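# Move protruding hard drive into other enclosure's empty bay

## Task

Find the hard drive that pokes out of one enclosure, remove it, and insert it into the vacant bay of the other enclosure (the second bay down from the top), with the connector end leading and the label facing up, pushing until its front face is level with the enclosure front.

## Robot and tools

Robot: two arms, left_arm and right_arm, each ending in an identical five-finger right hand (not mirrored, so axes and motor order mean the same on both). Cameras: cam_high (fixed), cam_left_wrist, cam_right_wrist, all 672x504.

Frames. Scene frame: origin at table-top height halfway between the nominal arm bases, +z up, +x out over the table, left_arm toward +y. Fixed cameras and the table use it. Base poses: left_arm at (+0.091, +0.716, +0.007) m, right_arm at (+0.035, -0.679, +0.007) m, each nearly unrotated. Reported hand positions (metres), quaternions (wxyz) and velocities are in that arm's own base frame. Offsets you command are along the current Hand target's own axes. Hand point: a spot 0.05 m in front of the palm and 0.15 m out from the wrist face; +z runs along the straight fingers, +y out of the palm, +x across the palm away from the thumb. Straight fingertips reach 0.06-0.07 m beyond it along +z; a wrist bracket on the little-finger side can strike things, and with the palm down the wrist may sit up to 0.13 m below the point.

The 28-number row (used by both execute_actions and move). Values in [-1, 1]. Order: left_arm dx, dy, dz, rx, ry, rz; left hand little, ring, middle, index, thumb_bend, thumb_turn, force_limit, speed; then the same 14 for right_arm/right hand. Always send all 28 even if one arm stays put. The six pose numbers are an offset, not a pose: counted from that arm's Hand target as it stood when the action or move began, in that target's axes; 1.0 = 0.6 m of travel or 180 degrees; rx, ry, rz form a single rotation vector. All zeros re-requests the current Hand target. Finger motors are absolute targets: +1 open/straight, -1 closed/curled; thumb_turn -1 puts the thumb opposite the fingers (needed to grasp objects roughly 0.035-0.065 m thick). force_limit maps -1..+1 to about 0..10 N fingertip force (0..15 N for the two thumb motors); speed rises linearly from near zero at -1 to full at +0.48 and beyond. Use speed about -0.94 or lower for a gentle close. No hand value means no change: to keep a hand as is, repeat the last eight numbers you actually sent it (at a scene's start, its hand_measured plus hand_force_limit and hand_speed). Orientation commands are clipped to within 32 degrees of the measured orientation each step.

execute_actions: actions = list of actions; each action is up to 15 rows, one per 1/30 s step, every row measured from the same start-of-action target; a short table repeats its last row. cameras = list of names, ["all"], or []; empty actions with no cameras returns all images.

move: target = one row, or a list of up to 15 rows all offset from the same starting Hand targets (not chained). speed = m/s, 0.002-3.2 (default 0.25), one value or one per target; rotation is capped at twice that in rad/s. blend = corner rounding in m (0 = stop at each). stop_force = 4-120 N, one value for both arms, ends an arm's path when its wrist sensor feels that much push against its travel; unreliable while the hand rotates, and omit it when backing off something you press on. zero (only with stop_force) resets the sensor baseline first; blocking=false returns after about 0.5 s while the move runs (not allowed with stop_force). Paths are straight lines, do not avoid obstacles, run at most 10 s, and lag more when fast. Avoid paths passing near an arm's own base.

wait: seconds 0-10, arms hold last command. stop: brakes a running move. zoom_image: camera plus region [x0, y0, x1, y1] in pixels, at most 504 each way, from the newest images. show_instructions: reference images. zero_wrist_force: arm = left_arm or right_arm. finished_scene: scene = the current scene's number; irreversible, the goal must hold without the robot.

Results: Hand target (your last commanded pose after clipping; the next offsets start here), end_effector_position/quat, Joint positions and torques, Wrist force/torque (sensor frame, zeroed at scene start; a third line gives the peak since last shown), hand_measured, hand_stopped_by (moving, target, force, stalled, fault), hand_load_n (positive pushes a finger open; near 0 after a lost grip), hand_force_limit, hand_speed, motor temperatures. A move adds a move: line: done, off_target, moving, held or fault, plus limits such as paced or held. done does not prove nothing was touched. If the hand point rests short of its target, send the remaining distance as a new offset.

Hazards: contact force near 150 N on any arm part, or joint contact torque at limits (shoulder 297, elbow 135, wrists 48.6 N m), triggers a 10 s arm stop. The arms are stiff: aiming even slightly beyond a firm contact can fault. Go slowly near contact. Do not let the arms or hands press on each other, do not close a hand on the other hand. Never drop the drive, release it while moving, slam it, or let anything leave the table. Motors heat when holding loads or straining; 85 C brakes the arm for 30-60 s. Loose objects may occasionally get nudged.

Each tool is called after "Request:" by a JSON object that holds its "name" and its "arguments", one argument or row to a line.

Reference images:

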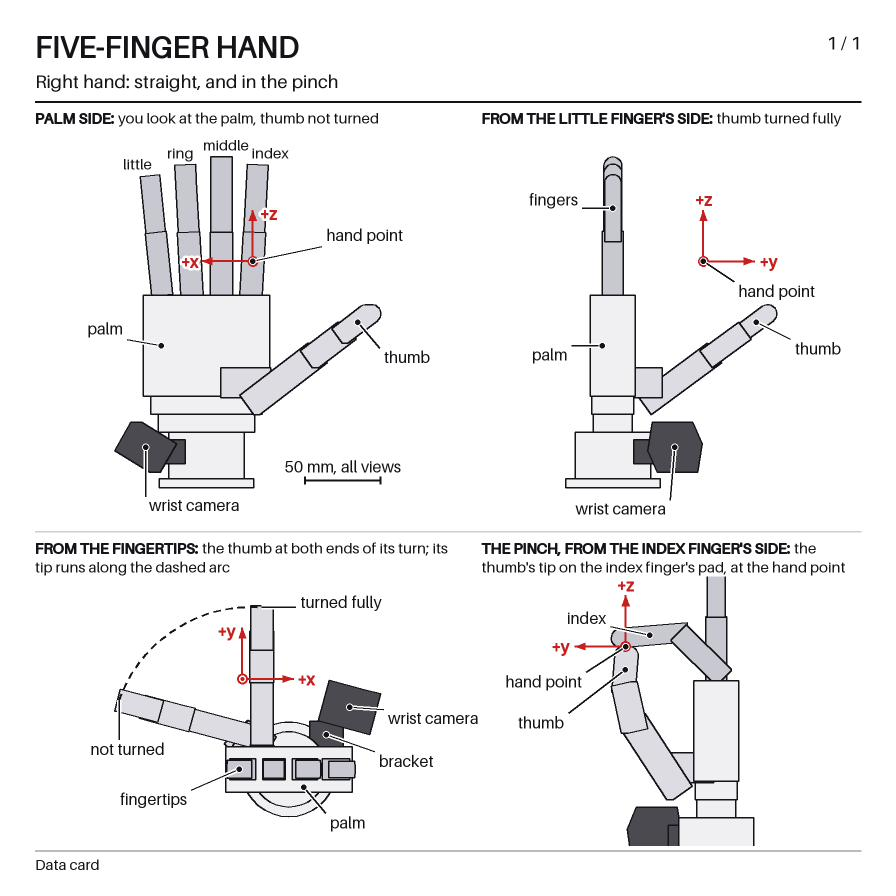

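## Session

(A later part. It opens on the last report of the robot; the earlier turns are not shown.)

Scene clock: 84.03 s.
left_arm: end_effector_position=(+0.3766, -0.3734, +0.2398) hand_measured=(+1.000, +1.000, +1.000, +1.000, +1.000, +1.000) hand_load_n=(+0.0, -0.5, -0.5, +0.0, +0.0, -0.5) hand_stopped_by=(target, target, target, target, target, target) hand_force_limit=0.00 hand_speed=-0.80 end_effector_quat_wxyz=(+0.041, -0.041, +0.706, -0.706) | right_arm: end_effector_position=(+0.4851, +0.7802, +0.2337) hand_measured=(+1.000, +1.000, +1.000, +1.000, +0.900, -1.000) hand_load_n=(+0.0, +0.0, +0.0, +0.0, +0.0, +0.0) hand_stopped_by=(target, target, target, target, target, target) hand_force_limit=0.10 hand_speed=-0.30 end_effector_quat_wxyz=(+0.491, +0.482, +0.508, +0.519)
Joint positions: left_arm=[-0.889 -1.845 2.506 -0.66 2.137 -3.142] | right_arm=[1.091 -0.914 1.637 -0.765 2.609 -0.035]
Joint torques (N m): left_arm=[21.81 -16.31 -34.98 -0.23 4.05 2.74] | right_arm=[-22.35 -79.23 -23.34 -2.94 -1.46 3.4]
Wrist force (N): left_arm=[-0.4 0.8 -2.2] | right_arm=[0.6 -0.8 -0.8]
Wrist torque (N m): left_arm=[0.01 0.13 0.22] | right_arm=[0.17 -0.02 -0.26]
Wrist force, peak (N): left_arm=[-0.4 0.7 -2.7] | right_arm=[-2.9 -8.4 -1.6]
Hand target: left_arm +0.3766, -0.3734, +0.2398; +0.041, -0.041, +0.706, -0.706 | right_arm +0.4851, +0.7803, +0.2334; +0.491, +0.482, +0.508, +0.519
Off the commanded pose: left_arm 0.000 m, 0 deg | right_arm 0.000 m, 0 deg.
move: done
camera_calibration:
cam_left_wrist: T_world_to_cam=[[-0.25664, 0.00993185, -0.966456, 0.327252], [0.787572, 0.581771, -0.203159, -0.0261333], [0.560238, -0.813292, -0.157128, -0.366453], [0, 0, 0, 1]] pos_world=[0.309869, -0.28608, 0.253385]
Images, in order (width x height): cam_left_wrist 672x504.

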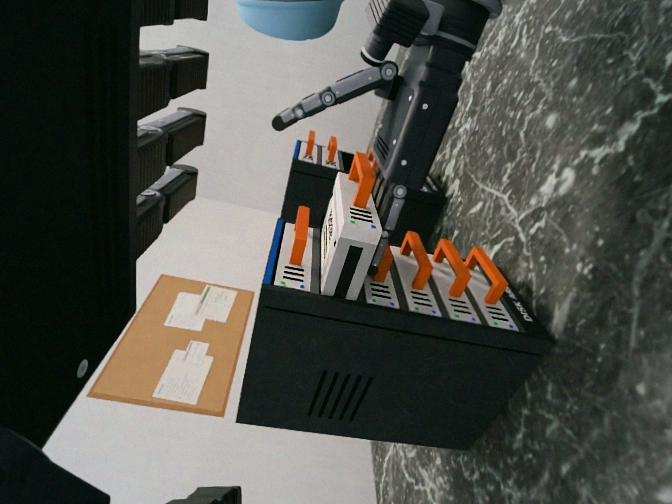

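Request:
{"name": "move", "arguments": {
  "target": [
    [0,0,0,0,0,0,1,1,1,1,1,1,0,-0.8,0,0.0028,-0.1583,0,0,0,1,1,1,1,0.9,-1,0.1,-0.3],
    [0,0,0,0,0,0,1,1,1,1,1,1,0,-0.8,0,0.0105,-0.1583,0,0,0,-1,-1,-1,-1,0.9,-1,0.1,0.1]
  ],
  "speed": [0.12,0.05],
  "cameras": ["all"]
}}

Request:
{"name": "zoom_image", "arguments": {
  "camera": "cam_left_wrist",
  "region": [290, 120, 490, 320]
}}

Scene clock: 87.87 s.
left_arm: end_effector_position=(+0.3766, -0.3734, +0.2398) hand_measured=(+1.000, +1.000, +1.000, +1.000, +1.000, +1.000) hand_load_n=(-0.5, +0.0, +0.0, +0.0, +0.0, -0.5) hand_stopped_by=(target, target, target, target, target, target) hand_force_limit=0.00 hand_speed=-0.80 end_effector_quat_wxyz=(+0.041, -0.041, +0.706, -0.706) | right_arm: end_effector_position=(+0.3902, +0.7752, +0.2377) hand_measured=(-1.000, -1.000, -1.000, -1.000, +0.900, -1.000) hand_load_n=(+0.0, +0.0, +0.0, +0.0, +0.0, +0.0) hand_stopped_by=(target, target, target, target, target, target) hand_force_limit=0.10 hand_speed=0.10 end_effector_quat_wxyz=(+0.491, +0.482, +0.508, +0.519)
Joint positions: left_arm=[-0.889 -1.845 2.506 -0.66 2.137 -3.142] | right_arm=[1.198 -0.951 1.696 -0.796 2.715 -0.046]
Joint torques (N m): left_arm=[20.92 -17.59 -36.16 -0.21 4.18 2.69] | right_arm=[18.35 -98.43 -44.88 1.62 4.45 1.42]
Wrist force (N): left_arm=[-0.1 0.5 -2.4] | right_arm=[0.4 -0.8 -0.4]
Wrist torque (N m): left_arm=[-0.02 0.10 0.23] | right_arm=[0.12 -0.01 -0.02]
Wrist force, peak (N): left_arm=[-0.3 0.7 -2.7] | right_arm=[0.9 -0.9 -1.4]
Hand target: left_arm +0.3766, -0.3734, +0.2398; +0.041, -0.041, +0.706, -0.706 | right_arm +0.3902, +0.7752, +0.2377; +0.491, +0.482, +0.508, +0.519
Off the commanded pose: left_arm 0.000 m, 0 deg | right_arm 0.000 m, 0 deg.
move: done
camera_calibration:
cam_left_wrist: T_world_to_cam=[[-0.25664, 0.00993185, -0.966456, 0.327252], [0.787572, 0.581771, -0.203159, -0.0261333], [0.560238, -0.813292, -0.157128, -0.366453], [0, 0, 0, 1]] pos_world=[0.309869, -0.28608, 0.253385]
cam_right_wrist: T_world_to_cam=[[-0.0700327, 0.300156, 0.951316, -0.439303], [-0.438983, -0.865626, 0.240803, 0.786298], [0.895762, -0.400748, 0.192385, 0.027679], [0, 0, 0, 1]] pos_world=[0.289612, 0.823591, 0.223248]

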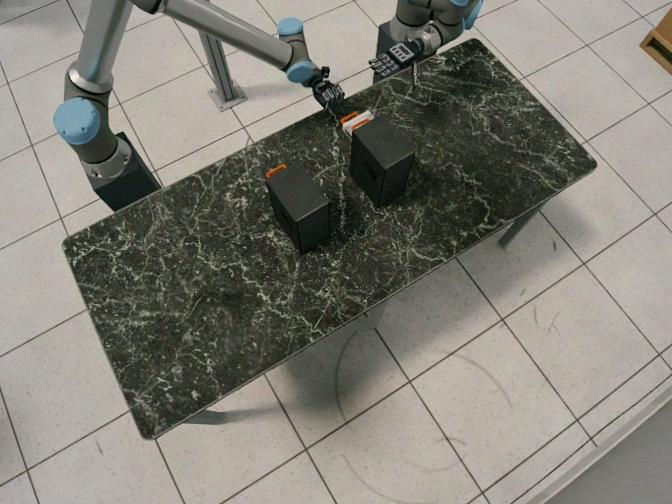

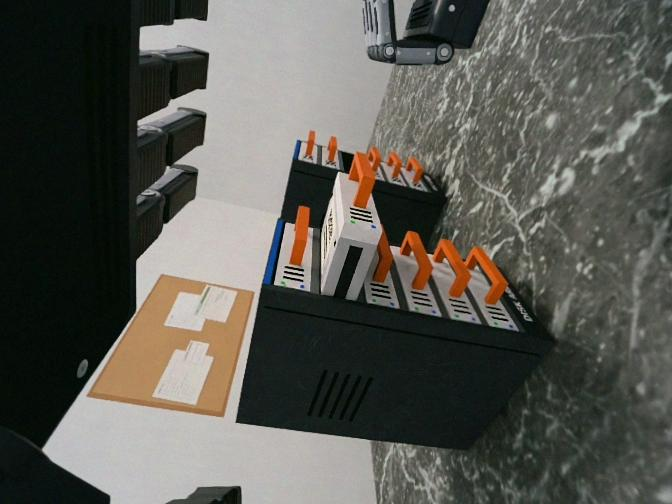

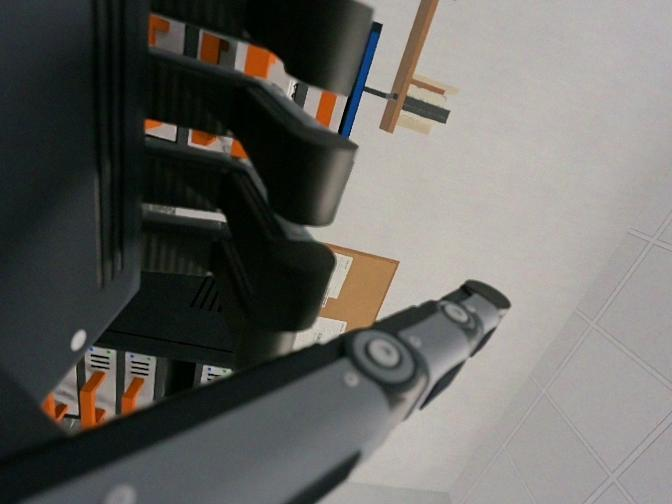

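Scaled by 2.520.

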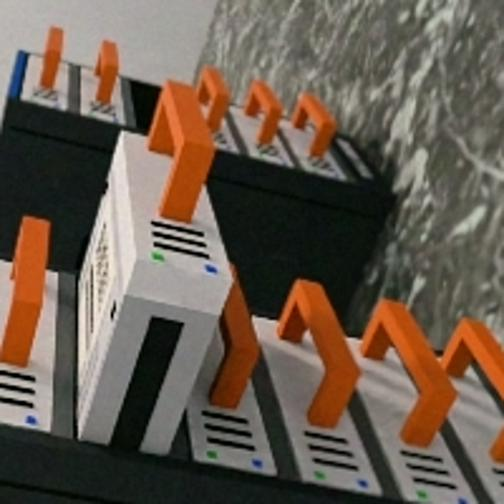

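Request:
{"name": "move", "arguments": {
  "target": [
    [0,0,0,0,0,0,1,1,1,1,1,1,0,-0.8,0,-0.0019,0.1,0,0,0,-1,-1,-1,-1,0.9,-1,0.1,0.1],
    [0,0,0,0,0,0,1,1,1,1,1,1,0,-0.8,0,-0.0044,0.23,0,0,0,-1,-1,-1,-1,0.9,-1,0.1,0.1]
  ],
  "speed": [0.12,0.04],
  "stop_force": 12,
  "cameras": ["cam_left_wrist"]
}}

Request:
{"name": "zoom_image", "arguments": {
  "camera": "cam_left_wrist",
  "region": [290, 150, 490, 350]
}}

Scene clock: 92.23 s.
left_arm: end_effector_position=(+0.3766, -0.3734, +0.2398) hand_measured=(+1.000, +1.000, +1.000, +1.000, +1.000, +1.000) hand_load_n=(+0.0, +0.0, +0.0, +0.0, +0.0, -0.5) hand_stopped_by=(target, target, target, target, target, target) hand_force_limit=0.00 hand_speed=-0.80 end_effector_quat_wxyz=(+0.041, -0.041, +0.706, -0.706) | right_arm: end_effector_position=(+0.5280, +0.7825, +0.2380) hand_measured=(-1.000, -1.000, -1.000, -1.000, +0.900, -1.000) hand_load_n=(+0.0, +0.0, +0.0, -0.5, +0.0, +0.0) hand_stopped_by=(target, target, target, target, target, target) hand_force_limit=0.10 hand_speed=0.10 end_effector_quat_wxyz=(+0.491, +0.482, +0.508, +0.519)
Joint positions: left_arm=[-0.889 -1.845 2.506 -0.66 2.137 -3.142] | right_arm=[1.047 -0.9 1.6 -0.739 2.564 -0.032]
Joint torques (N m): left_arm=[19.13 -16.31 -35.21 -0.27 4.11 2.92] | right_arm=[-23.8 -81.98 -48.55 1.26 -3.85 3.3]
Wrist force (N): left_arm=[0.0 0.9 -2.3] | right_arm=[-0.2 0.0 -3.1]
Wrist torque (N m): left_arm=[0.03 0.08 0.25] | right_arm=[0.23 0.01 -0.28]
Wrist force, peak (N): left_arm=[-0.3 0.7 -2.8] | right_arm=[-0.1 0.0 -3.6]
Hand target: left_arm +0.3766, -0.3734, +0.2398; +0.041, -0.041, +0.706, -0.706 | right_arm +0.5280, +0.7825, +0.2380; +0.491, +0.482, +0.508, +0.519
Off the commanded pose: left_arm 0.000 m, 0 deg | right_arm 0.000 m, 0 deg.
move: done
camera_calibration:
cam_left_wrist: T_world_to_cam=[[-0.25664, 0.00993185, -0.966456, 0.327252], [0.787572, 0.581771, -0.203159, -0.0261333], [0.560238, -0.813292, -0.157128, -0.366453], [0, 0, 0, 1]] pos_world=[0.309869, -0.28608, 0.253385]
Images, in order (width x height): cam_left_wrist 672x504.

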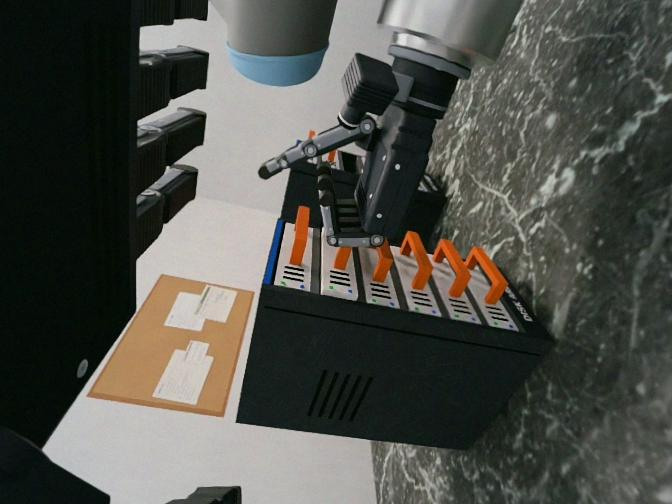

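Scaled by 2.520.

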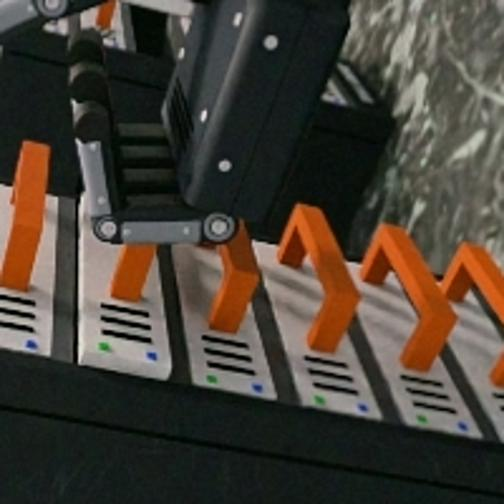

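Request:
{"name": "move", "arguments": {
  "target": [0,0,0,0,0,0,1,1,1,1,1,1,0,-0.8,0,-0.0004,0.02,0,0,0,-1,-1,-1,-1,0.9,-1,0.1,0.1],
  "speed": 0.006,
  "stop_force": 38,
  "cameras": ["cam_left_wrist"]
}}

Request:
{"name": "zoom_image", "arguments": {
  "camera": "cam_left_wrist",
  "region": [260, 200, 420, 320]
}}

Scene clock: 95.47 s.
left_arm: end_effector_position=(+0.3766, -0.3734, +0.2398) hand_measured=(+1.000, +1.000, +1.000, +1.000, +1.000, +1.000) hand_load_n=(+0.0, +0.0, +0.0, -0.5, +0.0, +0.0) hand_stopped_by=(target, target, target, target, target, target) hand_force_limit=0.00 hand_speed=-0.80 end_effector_quat_wxyz=(+0.041, -0.041, +0.706, -0.706) | right_arm: end_effector_position=(+0.5350, +0.7829, +0.2380) hand_measured=(-1.000, -1.000, -1.000, -1.000, +0.900, -1.000) hand_load_n=(+0.0, -0.5, -2.0, -12.0, +0.0, +0.0) hand_stopped_by=(target, target, target, target, target, target) hand_force_limit=0.10 hand_speed=0.10 end_effector_quat_wxyz=(+0.491, +0.482, +0.508, +0.519)
Joint positions: left_arm=[-0.889 -1.845 2.506 -0.66 2.137 -3.142] | right_arm=[1.04 -0.896 1.594 -0.736 2.557 -0.031]
Joint torques (N m): left_arm=[17.34 -14.58 -35.61 -0.07 4.38 2.68] | right_arm=[-7.31 -97.96 -35.57 -5.39 0.18 1.68]
Wrist force (N): left_arm=[-0.3 0.8 -2.2] | right_arm=[-8.6 6.8 -42.7]
Wrist torque (N m): left_arm=[0.00 0.13 0.22] | right_arm=[1.68 0.07 -0.55]
Wrist force, peak (N): left_arm=[-0.1 0.7 -2.8] | right_arm=[-8.7 5.9 -50.1]
Hand target: left_arm +0.3766, -0.3734, +0.2398; +0.041, -0.041, +0.706, -0.706 | right_arm +0.5350, +0.7829, +0.2380; +0.491, +0.482, +0.508, +0.519 (not the last commanded pose)
Off the commanded pose: left_arm 0.000 m, 0 deg | right_arm 0.005 m, 0 deg.
move: contact (right_arm)
camera_calibration:
cam_left_wrist: T_world_to_cam=[[-0.25664, 0.00993185, -0.966456, 0.327252], [0.787572, 0.581771, -0.203159, -0.0261333], [0.560238, -0.813292, -0.157128, -0.366453], [0, 0, 0, 1]] pos_world=[0.309869, -0.28608, 0.253385]
Images, in order (width x height): cam_left_wrist 672x504.

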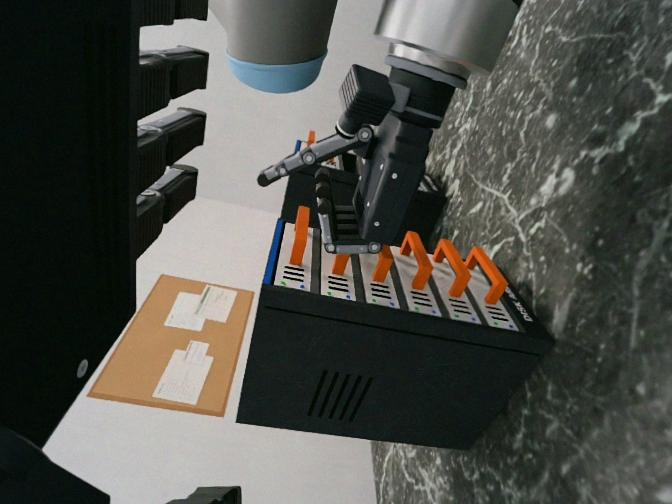

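Scaled by 3.150.

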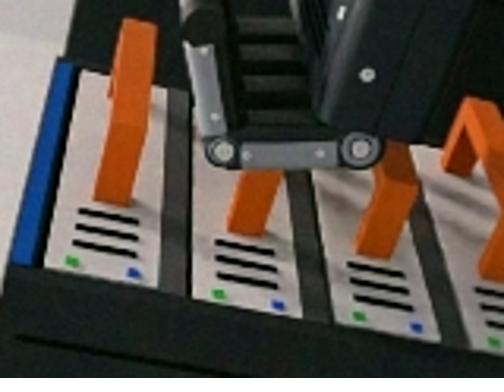

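Request:
{"name": "move", "arguments": {
  "target": [0,0,0,0,0,0,1,1,1,1,1,1,0,-0.8,0,0.0019,-0.12,0,0,0,-1,-1,-1,-1,0.9,-1,0.1,0.1],
  "speed": 0.1,
  "cameras": ["cam_left_wrist", "cam_right_wrist"]
}}

Request:
{"name": "zoom_image", "arguments": {
  "camera": "cam_left_wrist",
  "region": [260, 195, 420, 315]
}}

Request:
{"name": "zoom_image", "arguments": {
  "camera": "cam_left_wrist",
  "region": [270, 270, 400, 310]
}}

Scene clock: 97.10 s.
left_arm: end_effector_position=(+0.3766, -0.3734, +0.2398) hand_measured=(+1.000, +1.000, +1.000, +1.000, +1.000, +1.000) hand_load_n=(+0.0, -0.5, +0.0, +0.0, +0.0, +0.0) hand_stopped_by=(target, target, target, target, target, target) hand_force_limit=0.00 hand_speed=-0.80 end_effector_quat_wxyz=(+0.041, -0.041, +0.706, -0.706) | right_arm: end_effector_position=(+0.4634, +0.7791, +0.2376) hand_measured=(-1.000, -1.000, -1.000, -1.000, +0.900, -1.000) hand_load_n=(+0.0, +0.0, +0.0, +0.0, +0.0, +0.0) hand_stopped_by=(target, target, target, target, target, target) hand_force_limit=0.10 hand_speed=0.10 end_effector_quat_wxyz=(+0.491, +0.482, +0.508, +0.519)
Joint positions: left_arm=[-0.889 -1.845 2.506 -0.66 2.137 -3.142] | right_arm=[1.115 -0.927 1.652 -0.768 2.632 -0.037]
Joint torques (N m): left_arm=[17.23 -16.81 -36.06 0.14 3.72 3.15] | right_arm=[18.02 -103.48 -23.43 -3.19 5.17 -2.86]
Wrist force (N): left_arm=[-0.2 0.8 -2.5] | right_arm=[0.3 -0.9 -0.9]
Wrist torque (N m): left_arm=[0.02 0.12 0.23] | right_arm=[0.14 0.04 -0.04]
Wrist force, peak (N): left_arm=[-0.4 0.8 -2.8] | right_arm=[-8.9 7.1 -42.8]
Hand target: left_arm +0.3766, -0.3734, +0.2398; +0.041, -0.041, +0.706, -0.706 | right_arm +0.4631, +0.7791, +0.2376; +0.491, +0.482, +0.508, +0.519
Off the commanded pose: left_arm 0.000 m, 0 deg | right_arm 0.000 m, 0 deg.
move: done
camera_calibration:
cam_left_wrist: T_world_to_cam=[[-0.25664, 0.00993185, -0.966456, 0.327252], [0.787572, 0.581771, -0.203159, -0.0261333], [0.560238, -0.813292, -0.157128, -0.366453], [0, 0, 0, 1]] pos_world=[0.309869, -0.28608, 0.253385]
cam_right_wrist: T_world_to_cam=[[-0.0700327, 0.300156, 0.951316, -0.435252], [-0.438983, -0.865626, 0.240803, 0.821832], [0.895762, -0.400748, 0.192385, -0.0363086], [0, 0, 0, 1]] pos_world=[0.362812, 0.827491, 0.223148]
Images, in order (width x height): cam_left_wrist 672x504, cam_right_wrist 672x504.

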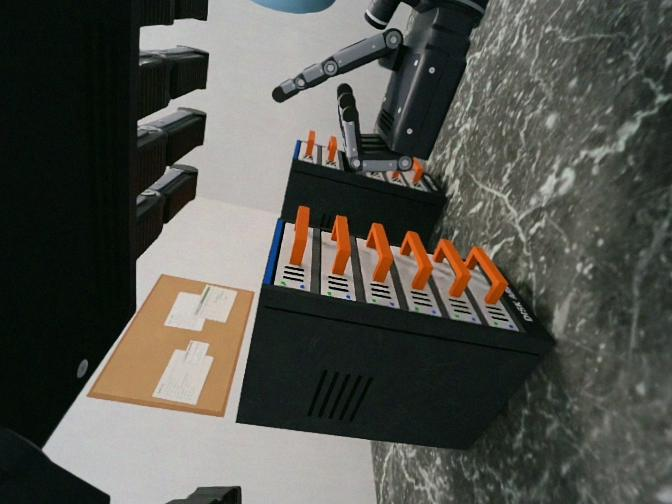

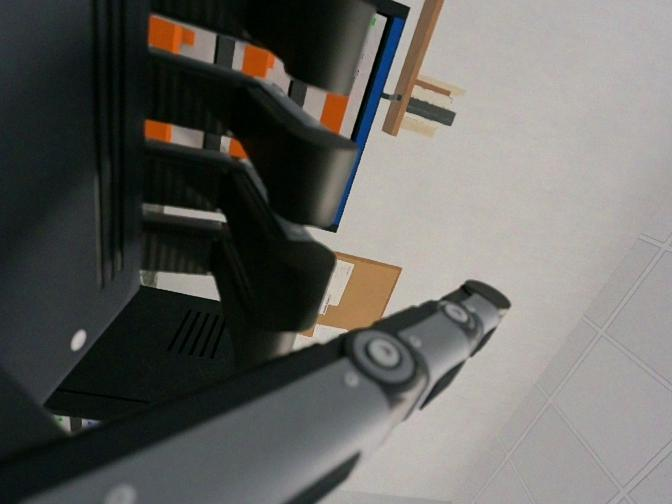

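Scaled by 3.150.

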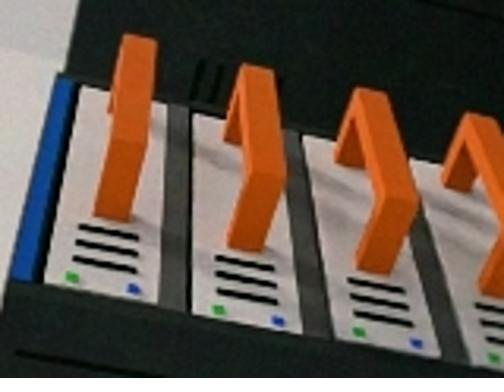

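Scaled by 3.877.

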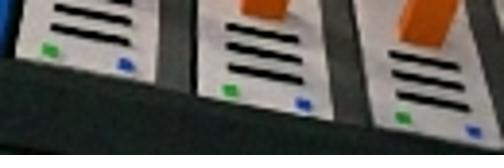

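Request:
{"name": "finished_scene", "arguments": {
  "scene": 2
}}

The scene is finished: the task was done.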